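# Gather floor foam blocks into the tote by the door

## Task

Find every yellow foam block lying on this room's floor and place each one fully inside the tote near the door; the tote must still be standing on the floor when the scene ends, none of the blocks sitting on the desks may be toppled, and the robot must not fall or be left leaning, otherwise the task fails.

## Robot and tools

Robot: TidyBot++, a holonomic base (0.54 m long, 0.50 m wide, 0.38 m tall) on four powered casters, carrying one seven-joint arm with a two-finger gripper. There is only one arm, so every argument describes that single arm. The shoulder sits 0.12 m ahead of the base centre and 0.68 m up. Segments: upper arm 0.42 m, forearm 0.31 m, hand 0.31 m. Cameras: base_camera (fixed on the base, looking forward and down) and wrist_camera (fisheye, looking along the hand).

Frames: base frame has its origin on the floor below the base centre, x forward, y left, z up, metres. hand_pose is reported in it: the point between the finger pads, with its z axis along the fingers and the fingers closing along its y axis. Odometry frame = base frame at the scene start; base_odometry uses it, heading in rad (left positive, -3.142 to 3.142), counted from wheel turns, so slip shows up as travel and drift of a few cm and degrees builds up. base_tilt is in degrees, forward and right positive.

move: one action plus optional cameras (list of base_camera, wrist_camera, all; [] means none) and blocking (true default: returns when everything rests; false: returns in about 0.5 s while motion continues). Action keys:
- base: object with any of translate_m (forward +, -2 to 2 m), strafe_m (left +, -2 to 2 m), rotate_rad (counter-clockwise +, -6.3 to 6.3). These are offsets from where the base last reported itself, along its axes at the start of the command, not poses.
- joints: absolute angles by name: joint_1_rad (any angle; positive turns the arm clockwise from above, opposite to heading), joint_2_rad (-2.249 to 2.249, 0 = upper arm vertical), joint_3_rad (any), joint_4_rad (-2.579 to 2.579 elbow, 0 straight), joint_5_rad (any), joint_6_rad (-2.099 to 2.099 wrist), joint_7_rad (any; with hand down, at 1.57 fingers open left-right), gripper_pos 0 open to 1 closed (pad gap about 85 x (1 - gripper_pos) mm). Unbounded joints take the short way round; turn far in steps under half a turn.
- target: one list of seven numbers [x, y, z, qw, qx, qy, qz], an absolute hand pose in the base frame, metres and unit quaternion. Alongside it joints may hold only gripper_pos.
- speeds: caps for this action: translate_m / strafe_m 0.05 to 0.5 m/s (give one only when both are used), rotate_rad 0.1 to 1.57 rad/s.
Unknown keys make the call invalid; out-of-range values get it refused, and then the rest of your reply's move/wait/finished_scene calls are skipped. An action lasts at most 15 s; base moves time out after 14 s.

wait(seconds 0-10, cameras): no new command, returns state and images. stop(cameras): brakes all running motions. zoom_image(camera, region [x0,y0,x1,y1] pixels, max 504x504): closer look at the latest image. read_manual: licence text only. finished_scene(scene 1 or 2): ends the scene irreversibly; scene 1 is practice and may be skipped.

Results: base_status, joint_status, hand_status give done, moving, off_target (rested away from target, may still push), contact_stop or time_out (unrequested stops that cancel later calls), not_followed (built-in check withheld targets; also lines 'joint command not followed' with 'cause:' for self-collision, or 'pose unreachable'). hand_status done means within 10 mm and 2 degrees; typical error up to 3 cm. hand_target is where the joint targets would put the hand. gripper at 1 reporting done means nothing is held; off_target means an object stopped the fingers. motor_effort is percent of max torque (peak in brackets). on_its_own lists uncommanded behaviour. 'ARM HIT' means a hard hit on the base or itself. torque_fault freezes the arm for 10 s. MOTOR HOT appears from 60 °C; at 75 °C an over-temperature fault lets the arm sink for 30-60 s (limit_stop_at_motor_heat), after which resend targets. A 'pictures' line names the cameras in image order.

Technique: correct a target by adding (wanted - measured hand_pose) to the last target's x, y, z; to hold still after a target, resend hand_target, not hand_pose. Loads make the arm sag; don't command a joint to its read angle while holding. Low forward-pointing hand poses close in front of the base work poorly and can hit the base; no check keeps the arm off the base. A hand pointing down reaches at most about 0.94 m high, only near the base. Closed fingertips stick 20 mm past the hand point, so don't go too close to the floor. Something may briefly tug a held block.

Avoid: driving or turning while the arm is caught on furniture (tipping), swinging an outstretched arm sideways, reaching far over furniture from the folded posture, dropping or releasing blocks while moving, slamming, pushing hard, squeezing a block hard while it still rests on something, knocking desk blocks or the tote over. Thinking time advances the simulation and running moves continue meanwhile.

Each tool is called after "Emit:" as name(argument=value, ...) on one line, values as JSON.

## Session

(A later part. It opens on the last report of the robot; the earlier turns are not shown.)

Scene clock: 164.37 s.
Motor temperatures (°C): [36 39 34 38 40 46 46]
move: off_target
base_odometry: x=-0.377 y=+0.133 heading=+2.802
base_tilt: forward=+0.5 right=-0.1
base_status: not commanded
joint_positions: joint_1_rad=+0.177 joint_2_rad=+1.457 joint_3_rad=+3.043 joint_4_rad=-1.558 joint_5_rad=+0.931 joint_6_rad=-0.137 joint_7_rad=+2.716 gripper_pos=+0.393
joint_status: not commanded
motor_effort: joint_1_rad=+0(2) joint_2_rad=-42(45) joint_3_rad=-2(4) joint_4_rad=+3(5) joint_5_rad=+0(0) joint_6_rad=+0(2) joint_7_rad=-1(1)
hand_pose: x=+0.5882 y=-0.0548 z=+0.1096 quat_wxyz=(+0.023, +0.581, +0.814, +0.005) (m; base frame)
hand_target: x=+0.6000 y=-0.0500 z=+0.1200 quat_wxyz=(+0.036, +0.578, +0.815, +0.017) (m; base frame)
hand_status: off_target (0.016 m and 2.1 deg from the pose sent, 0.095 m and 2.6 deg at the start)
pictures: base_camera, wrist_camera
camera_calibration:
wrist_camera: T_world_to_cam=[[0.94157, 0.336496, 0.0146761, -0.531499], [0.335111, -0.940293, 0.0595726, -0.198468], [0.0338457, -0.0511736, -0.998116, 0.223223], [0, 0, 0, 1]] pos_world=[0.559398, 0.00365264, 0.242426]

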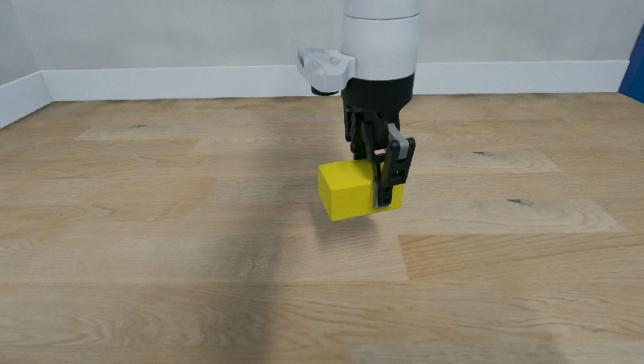

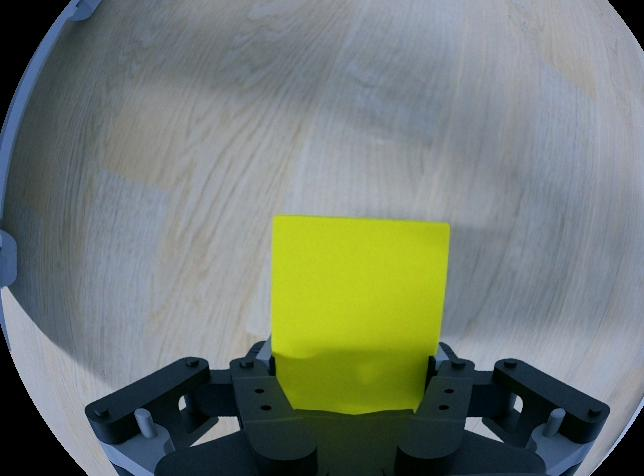

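Emit:
move(target=[0.46, -0.03, 0.38, 0.036, 0.578, 0.815, 0.017], cameras=[])

Emit:
move(base={"rotate_rad": 2.968}, joints={"gripper_pos": 0.6}, speeds={"rotate_rad": 0.8})

Emit:
move(base={"translate_m": 1.3})

Scene clock: 183.90 s.
Motor temperatures (°C): [36 40 34 38 40 46 46]
move: off_target
base_odometry: x=-0.377 y=+0.133 heading=+2.802
base_tilt: forward=+0.5 right=-0.1
base_status: not commanded
joint_positions: joint_1_rad=+0.177 joint_2_rad=+0.740 joint_3_rad=+3.023 joint_4_rad=-2.275 joint_5_rad=+0.939 joint_6_rad=-0.136 joint_7_rad=+2.646 gripper_pos=+0.393
joint_status: not commanded
motor_effort: joint_1_rad=-1(1) joint_2_rad=-29(44) joint_3_rad=-1(2) joint_4_rad=+3(4) joint_5_rad=+0(0) joint_6_rad=+0(1) joint_7_rad=-1(1)
hand_pose: x=+0.4545 y=-0.0381 z=+0.3720 quat_wxyz=(+0.029, +0.575, +0.818, -0.001) (m; base frame)
hand_target: x=+0.4600 y=-0.0300 z=+0.3800 quat_wxyz=(+0.036, +0.578, +0.815, +0.017) (m; base frame)
hand_status: off_target (0.013 m and 2.2 deg from the pose sent, 0.300 m and 2.1 deg at the start)
pictures: none
No camera images: "cameras" was empty.

Scene clock: 188.40 s.
Motor temperatures (°C): [36 40 34 38 40 46 46]
move: off_target
base_odometry: x=-0.377 y=+0.133 heading=-0.514
base_tilt: forward=+0.4 right=-0.1
base_status: done
joint_positions: joint_1_rad=+0.183 joint_2_rad=+0.736 joint_3_rad=+3.009 joint_4_rad=-2.287 joint_5_rad=+0.944 joint_6_rad=-0.114 joint_7_rad=+2.645 gripper_pos=+0.393
joint_status: gripper_pos off_target (ended at +0.393, target +0.600)
motor_effort: joint_1_rad=-1(7) joint_2_rad=-29(33) joint_3_rad=-1(10) joint_4_rad=+3(7) joint_5_rad=+0(1) joint_6_rad=+0(8) joint_7_rad=-1(1)
hand_pose: x=+0.4532 y=-0.0285 z=+0.3732 quat_wxyz=(+0.025, +0.571, +0.820, +0.012) (m; base frame)
hand_target: x=+0.4600 y=-0.0300 z=+0.3800 quat_wxyz=(+0.036, +0.578, +0.815, +0.017) (m; base frame)
hand_status: not commanded
pictures: base_camera, wrist_camera
camera_calibration:
wrist_camera: T_world_to_cam=[[0.933216, 0.358144, 0.0289826, -0.418082], [0.356278, -0.932779, 0.0546799, -0.151707], [0.0466177, -0.0407023, -0.998083, 0.486773], [0, 0, 0, 1]] pos_world=[0.421519, 0.0280373, 0.506252]

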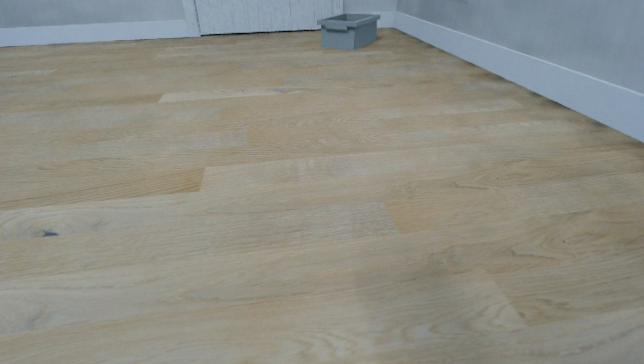

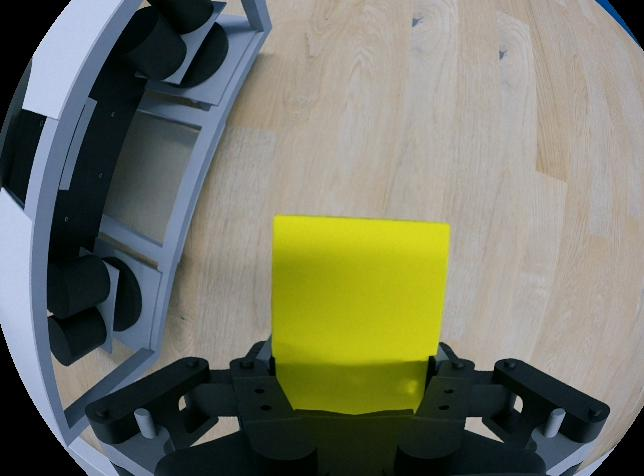

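Scene clock: 192.03 s.
Motor temperatures (°C): [36 40 34 38 40 46 46]
move: done
base_odometry: x=+0.755 y=-0.506 heading=-0.513
base_tilt: forward=+0.4 right=-0.1
base_status: done
joint_positions: joint_1_rad=+0.183 joint_2_rad=+0.735 joint_3_rad=+3.009 joint_4_rad=-2.288 joint_5_rad=+0.944 joint_6_rad=-0.114 joint_7_rad=+2.645 gripper_pos=+0.393
joint_status: not commanded
motor_effort: joint_1_rad=-1(2) joint_2_rad=-29(30) joint_3_rad=-1(2) joint_4_rad=+3(5) joint_5_rad=+0(0) joint_6_rad=+1(1) joint_7_rad=-1(1)
hand_pose: x=+0.4532 y=-0.0285 z=+0.3735 quat_wxyz=(+0.025, +0.571, +0.820, +0.012) (m; base frame)
hand_target: x=+0.4600 y=-0.0300 z=+0.3800 quat_wxyz=(+0.036, +0.578, +0.815, +0.017) (m; base frame)
hand_status: not commanded
pictures: base_camera, wrist_camera
camera_calibration:
wrist_camera: T_world_to_cam=[[0.933189, 0.358182, 0.0293905, -0.418239], [0.356285, -0.932759, 0.054976, -0.151869], [0.0471056, -0.0408317, -0.998055, 0.486816], [0, 0, 0, 1]] pos_world=[0.421473, 0.028026, 0.506511]

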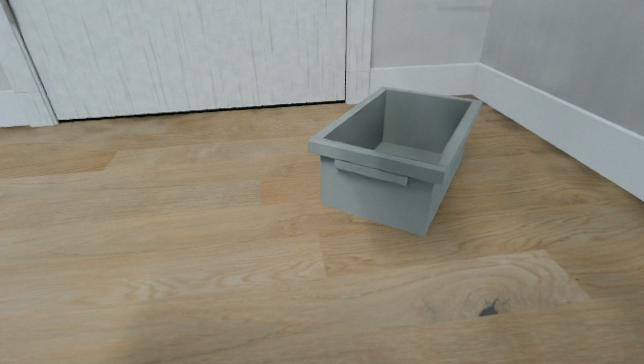

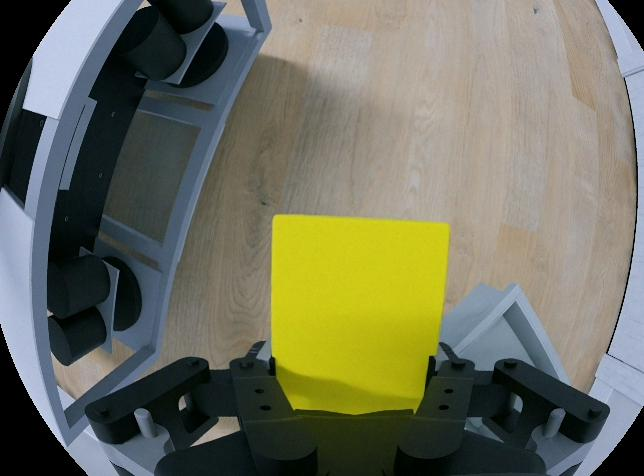

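Emit:
move(base={"translate_m": 0.15, "strafe_m": -0.1}, cameras=["base_camera"])

Emit:
move(target=[0.62, -0.03, 0.30, 0.015, 0.853, 0.521, 0.01])

Scene clock: 221.80 s.
Motor temperatures (°C): [36 40 34 38 40 46 46]
move: done
base_odometry: x=+0.837 y=-0.667 heading=-0.512
base_tilt: forward=+0.4 right=-0.1
base_status: done
joint_positions: joint_1_rad=+0.183 joint_2_rad=+0.735 joint_3_rad=+3.009 joint_4_rad=-2.286 joint_5_rad=+0.944 joint_6_rad=-0.114 joint_7_rad=+2.645 gripper_pos=+0.393
joint_status: not commanded
motor_effort: joint_1_rad=+0(3) joint_2_rad=-29(31) joint_3_rad=-1(2) joint_4_rad=+3(5) joint_5_rad=+0(0) joint_6_rad=+1(1) joint_7_rad=-1(1)
hand_pose: x=+0.4545 y=-0.0286 z=+0.3737 quat_wxyz=(+0.026, +0.571, +0.820, +0.013) (m; base frame)
hand_target: x=+0.4600 y=-0.0300 z=+0.3800 quat_wxyz=(+0.036, +0.578, +0.815, +0.017) (m; base frame)
hand_status: not commanded
pictures: base_camera

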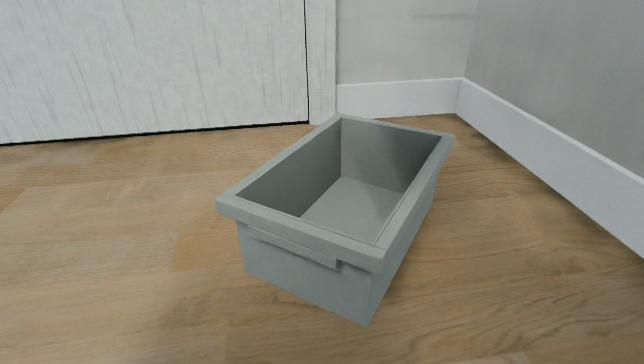

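Scene clock: 223.97 s.
Motor temperatures (°C): [36 40 34 38 40 46 46]
move: off_target
base_odometry: x=+0.837 y=-0.667 heading=-0.512
base_tilt: forward=+0.5 right=-0.1
base_status: not commanded
joint_positions: joint_1_rad=+0.183 joint_2_rad=+1.059 joint_3_rad=+2.965 joint_4_rad=-1.693 joint_5_rad=+0.505 joint_6_rad=-0.389 joint_7_rad=+2.413 gripper_pos=+0.393
joint_status: not commanded
motor_effort: joint_1_rad=-1(2) joint_2_rad=-42(42) joint_3_rad=-3(3) joint_4_rad=+7(8) joint_5_rad=+0(1) joint_6_rad=+1(1) joint_7_rad=-1(1)
hand_pose: x=+0.6188 y=-0.0441 z=+0.2927 quat_wxyz=(+0.028, +0.822, +0.569, +0.010) (m; base frame)
hand_target: x=+0.6200 y=-0.0300 z=+0.3000 quat_wxyz=(+0.015, +0.853, +0.521, +0.010) (m; base frame)
hand_status: off_target (0.016 m and 6.7 deg from the pose sent, 0.181 m and 47.5 deg at the start)
pictures: base_camera, wrist_camera
camera_calibration:
wrist_camera: T_world_to_cam=[[0.939226, -0.341169, 0.038186, -0.601936], [-0.342673, -0.938412, 0.0442428, 0.214458], [0.0207399, -0.0546393, -0.998291, 0.413485], [0, 0, 0, 1]] pos_world=[0.630267, 0.018481, 0.426276]

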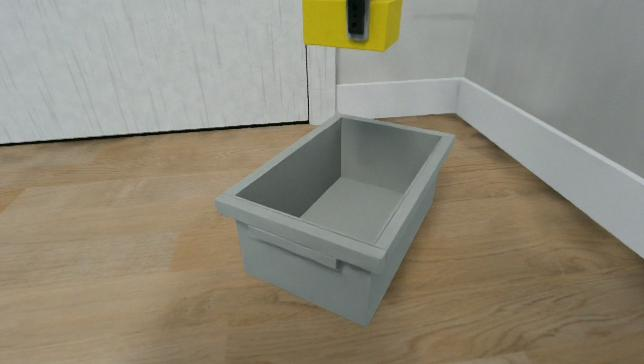

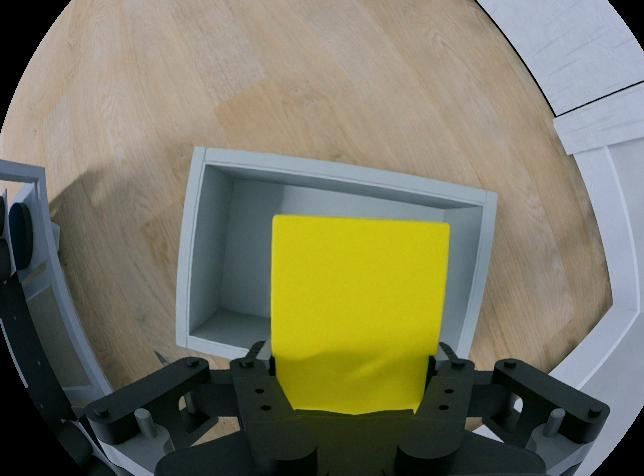

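Emit:
move(target=[0.617, -0.032, 0.19, 0.0, 0.883, 0.469, 0.01])

Emit:
move(target=[0.617, -0.032, 0.12, 0.0, 0.883, 0.469, 0.01])

Scene clock: 241.30 s.
Motor temperatures (°C): [36 40 34 38 40 46 46]
move: off_target
base_odometry: x=+0.837 y=-0.667 heading=-0.512
base_tilt: forward=+0.4 right=-0.1
base_status: not commanded
joint_positions: joint_1_rad=+0.183 joint_2_rad=+1.314 joint_3_rad=+2.979 joint_4_rad=-1.579 joint_5_rad=+0.504 joint_6_rad=-0.338 joint_7_rad=+2.307 gripper_pos=+0.393
joint_status: not commanded
motor_effort: joint_1_rad=-1(1) joint_2_rad=-42(46) joint_3_rad=-3(4) joint_4_rad=+4(7) joint_5_rad=+0(0) joint_6_rad=+0(1) joint_7_rad=-1(1)
hand_pose: x=+0.5885 y=-0.0356 z=+0.1789 quat_wxyz=(-0.013, +0.857, +0.515, -0.019) (m; base frame)
hand_target: x=+0.6170 y=-0.0320 z=+0.1900 quat_wxyz=(+0.000, +0.883, +0.469, +0.010) (m; base frame)
hand_status: off_target (0.031 m and 7.0 deg from the pose sent, 0.103 m and 13.8 deg at the start)
pictures: base_camera, wrist_camera
camera_calibration:
wrist_camera: T_world_to_cam=[[0.886229, -0.45908, -0.0620033, -0.521298], [-0.456982, -0.888315, 0.0454327, 0.285867], [-0.0759357, -0.0119294, -0.997041, 0.359199], [0, 0, 0, 1]] pos_world=[0.619902, 0.0189071, 0.312826]

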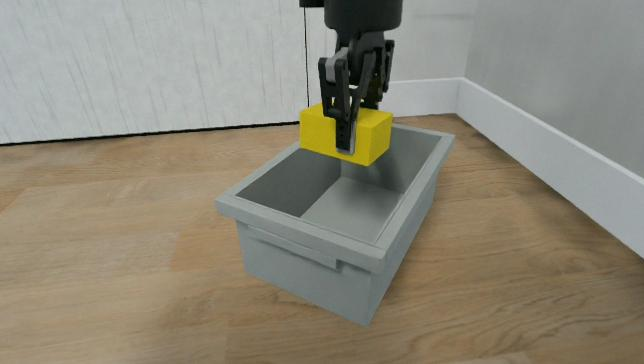

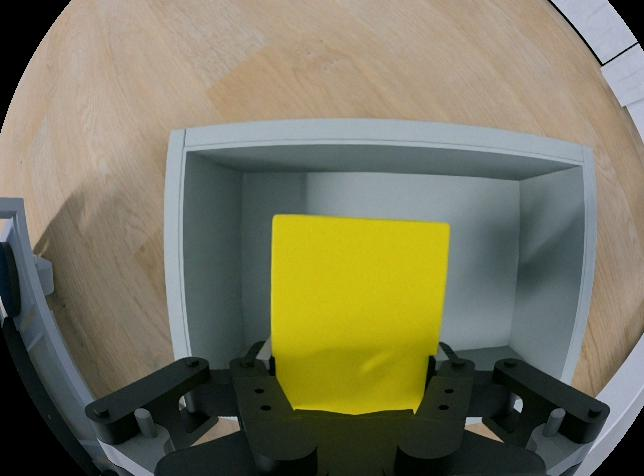

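Scene clock: 242.67 s.
Motor temperatures (°C): [36 40 34 38 40 46 46]
move: off_target
base_odometry: x=+0.837 y=-0.667 heading=-0.512
base_tilt: forward=+0.5 right=-0.1
base_status: not commanded
joint_positions: joint_1_rad=+0.173 joint_2_rad=+1.473 joint_3_rad=+2.998 joint_4_rad=-1.464 joint_5_rad=+0.504 joint_6_rad=-0.289 joint_7_rad=+2.294 gripper_pos=+0.393
joint_status: not commanded
motor_effort: joint_1_rad=-1(2) joint_2_rad=-43(46) joint_3_rad=-3(3) joint_4_rad=+3(5) joint_5_rad=+0(0) joint_6_rad=+0(1) joint_7_rad=-1(1)
hand_pose: x=+0.5868 y=-0.0335 z=+0.1090 quat_wxyz=(-0.017, +0.863, +0.504, -0.017) (m; base frame)
hand_target: x=+0.6170 y=-0.0320 z=+0.1200 quat_wxyz=(+0.000, +0.883, +0.469, +0.010) (m; base frame)
hand_status: off_target (0.032 m and 5.9 deg from the pose sent, 0.066 m and 7.0 deg at the start)
pictures: base_camera, wrist_camera
camera_calibration:
wrist_camera: T_world_to_cam=[[0.874794, -0.47983, -0.0670671, -0.516627], [-0.478268, -0.87736, 0.0387269, 0.303732], [-0.0774243, -0.00180208, -0.996997, 0.290596], [0, 0, 0, 1]] pos_world=[0.619707, 0.019113, 0.243312]

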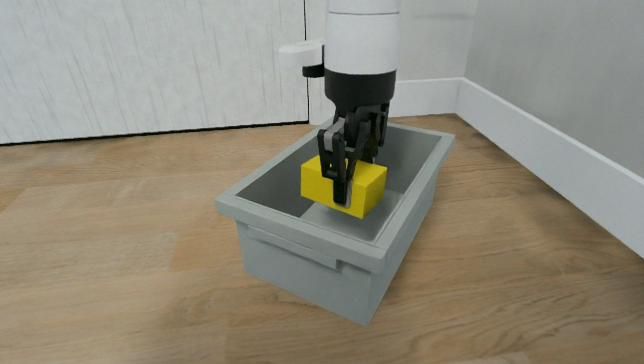

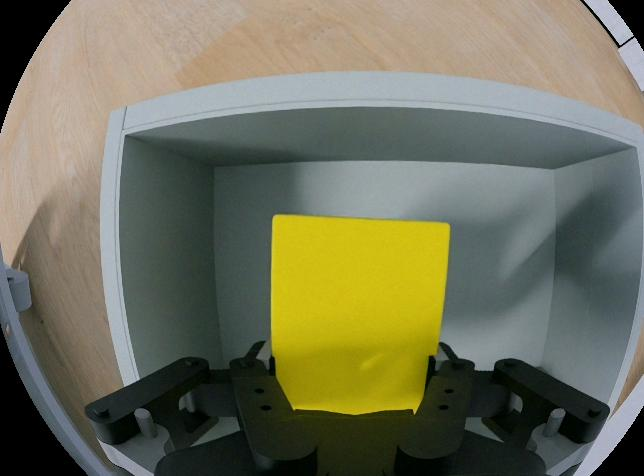

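Emit:
move(target=[0.617, -0.032, 0.053, 0.0, 0.883, 0.469, 0.01])

Scene clock: 251.63 s.
Motor temperatures (°C): [36 40 34 38 40 46 46]
move: off_target
base_odometry: x=+0.837 y=-0.667 heading=-0.512
base_tilt: forward=+0.5 right=-0.1
base_status: not commanded
joint_positions: joint_1_rad=+0.166 joint_2_rad=+1.630 joint_3_rad=+3.005 joint_4_rad=-1.317 joint_5_rad=+0.504 joint_6_rad=-0.274 joint_7_rad=+2.294 gripper_pos=+0.393
joint_status: not commanded
motor_effort: joint_1_rad=-1(1) joint_2_rad=-43(46) joint_3_rad=-2(3) joint_4_rad=+3(5) joint_5_rad=+0(0) joint_6_rad=+0(0) joint_7_rad=+0(1)
hand_pose: x=+0.5860 y=-0.0332 z=+0.0422 quat_wxyz=(-0.017, +0.867, +0.498, -0.016) (m; base frame)
hand_target: x=+0.6170 y=-0.0320 z=+0.0530 quat_wxyz=(+0.000, +0.883, +0.469, +0.010) (m; base frame)
hand_status: off_target (0.033 m and 5.2 deg from the pose sent, 0.064 m and 5.9 deg at the start)
pictures: base_camera, wrist_camera
camera_calibration:
wrist_camera: T_world_to_cam=[[0.867546, -0.492964, -0.0659617, -0.51652], [-0.491507, -0.87005, 0.037868, 0.314254], [-0.0760575, -0.000431576, -0.997103, 0.22319], [0, 0, 0, 1]] pos_world=[0.619538, 0.0188874, 0.176573]

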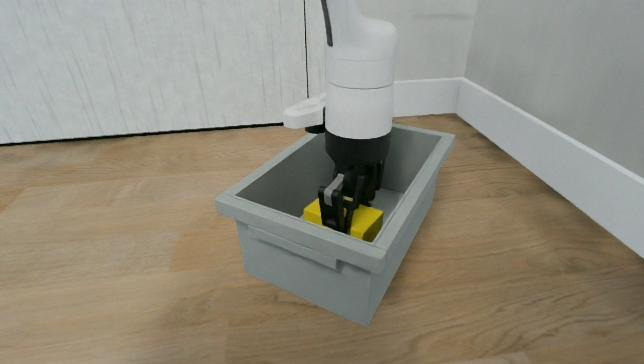

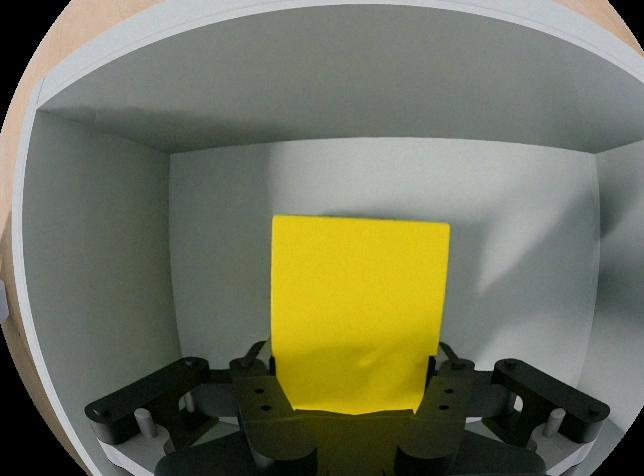

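Emit:
move(target=[0.617, -0.032, 0.042, 0.0, 0.883, 0.469, 0.01], cameras=[])

Emit:
move(joints={"gripper_pos": 0.2})

Emit:
move(target=[0.60, -0.03, 0.30, 0.0, 0.883, 0.469, 0.01])

Scene clock: 258.23 s.
Motor temperatures (°C): [36 40 34 38 40 46 46]
move: off_target
base_odometry: x=+0.837 y=-0.667 heading=-0.512
base_tilt: forward=+0.5 right=-0.1
base_status: not commanded
joint_positions: joint_1_rad=+0.166 joint_2_rad=+1.646 joint_3_rad=+3.005 joint_4_rad=-1.287 joint_5_rad=+0.504 joint_6_rad=-0.274 joint_7_rad=+2.294 gripper_pos=+0.393
joint_status: not commanded
motor_effort: joint_1_rad=-1(1) joint_2_rad=-43(44) joint_3_rad=-3(3) joint_4_rad=+4(4) joint_5_rad=+0(0) joint_6_rad=+0(0) joint_7_rad=-1(1)
hand_pose: x=+0.5946 y=-0.0348 z=+0.0361 quat_wxyz=(-0.013, +0.868, +0.496, -0.011) (m; base frame)
hand_target: x=+0.6170 y=-0.0320 z=+0.0420 quat_wxyz=(+0.000, +0.883, +0.469, +0.010) (m; base frame)
hand_status: off_target (0.023 m and 4.5 deg from the pose sent, 0.031 m and 5.2 deg at the start)
pictures: none
No camera images: "cameras" was empty.

Scene clock: 259.00 s.
Motor temperatures (°C): [36 40 34 38 40 46 46]
move: done
base_odometry: x=+0.837 y=-0.667 heading=-0.512
base_tilt: forward=+0.4 right=-0.1
base_status: not commanded
joint_positions: joint_1_rad=+0.166 joint_2_rad=+1.646 joint_3_rad=+3.005 joint_4_rad=-1.287 joint_5_rad=+0.504 joint_6_rad=-0.274 joint_7_rad=+2.294 gripper_pos=+0.200
joint_status: all done
motor_effort: joint_1_rad=-2(2) joint_2_rad=-43(43) joint_3_rad=-3(3) joint_4_rad=+4(4) joint_5_rad=+0(0) joint_6_rad=+0(0) joint_7_rad=-1(1)
hand_pose: x=+0.5946 y=-0.0348 z=+0.0361 quat_wxyz=(-0.013, +0.868, +0.496, -0.011) (m; base frame)
hand_target: x=+0.6170 y=-0.0320 z=+0.0420 quat_wxyz=(+0.000, +0.883, +0.469, +0.010) (m; base frame)
hand_status: not commanded
pictures: base_camera, wrist_camera
camera_calibration:
wrist_camera: T_world_to_cam=[[0.866569, -0.496326, -0.0521303, -0.525148], [-0.495237, -0.868132, 0.0329885, 0.319782], [-0.061629, -0.00276999, -0.998095, 0.209165], [0, 0, 0, 1]] pos_world=[0.626335, 0.017547, 0.170841]

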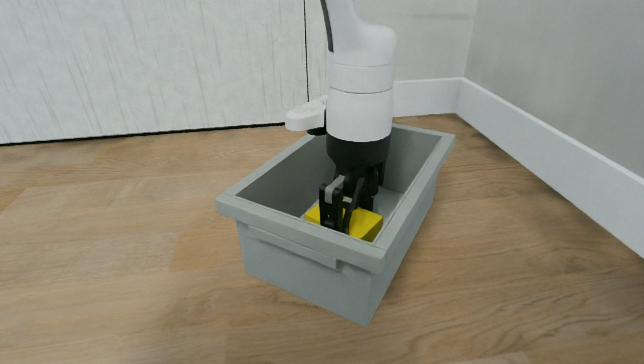

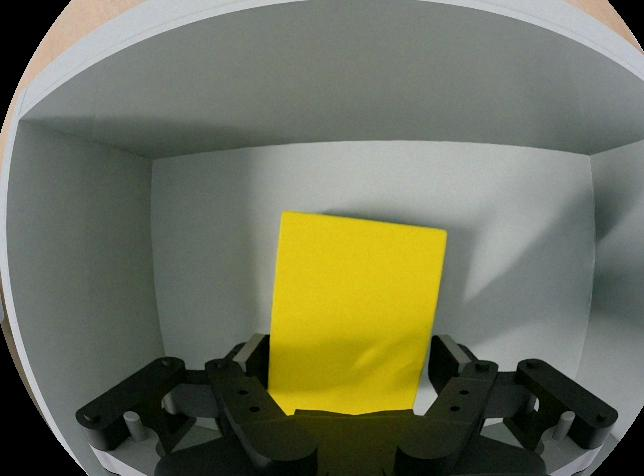

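Scene clock: 260.83 s.
Motor temperatures (°C): [36 40 34 38 40 46 46]
move: off_target
base_odometry: x=+0.837 y=-0.667 heading=-0.512
base_tilt: forward=+0.5 right=-0.1
base_status: not commanded
joint_positions: joint_1_rad=+0.178 joint_2_rad=+1.063 joint_3_rad=+2.966 joint_4_rad=-1.716 joint_5_rad=+0.466 joint_6_rad=-0.359 joint_7_rad=+2.294 gripper_pos=+0.200
joint_status: not commanded
motor_effort: joint_1_rad=-1(2) joint_2_rad=-41(46) joint_3_rad=-3(3) joint_4_rad=+7(8) joint_5_rad=+0(0) joint_6_rad=+1(1) joint_7_rad=-1(1)
hand_pose: x=+0.6104 y=-0.0322 z=+0.2876 quat_wxyz=(+0.015, +0.861, +0.507, +0.017) (m; base frame)
hand_target: x=+0.6000 y=-0.0300 z=+0.3000 quat_wxyz=(+0.000, +0.883, +0.469, +0.010) (m; base frame)
hand_status: off_target (0.016 m and 5.4 deg from the pose sent, 0.264 m and 4.5 deg at the start)
pictures: base_camera, wrist_camera
camera_calibration:
wrist_camera: T_world_to_cam=[[0.880099, -0.474207, 0.023515, -0.553793], [-0.474589, -0.880087, 0.0145384, 0.313915], [0.013801, -0.0239552, -0.999618, 0.414847], [0, 0, 0, 1]] pos_world=[0.630648, 0.0235974, 0.423147]

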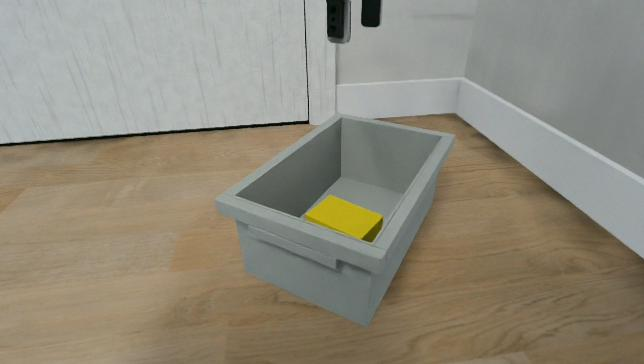

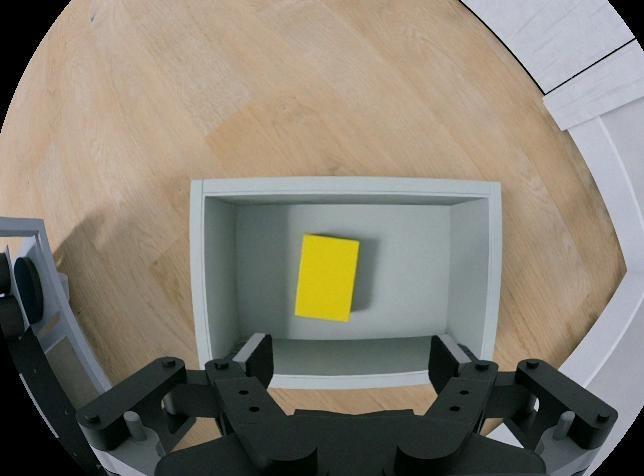

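Emit:
finished_scene(scene=1)

The scene is finished: the task was done.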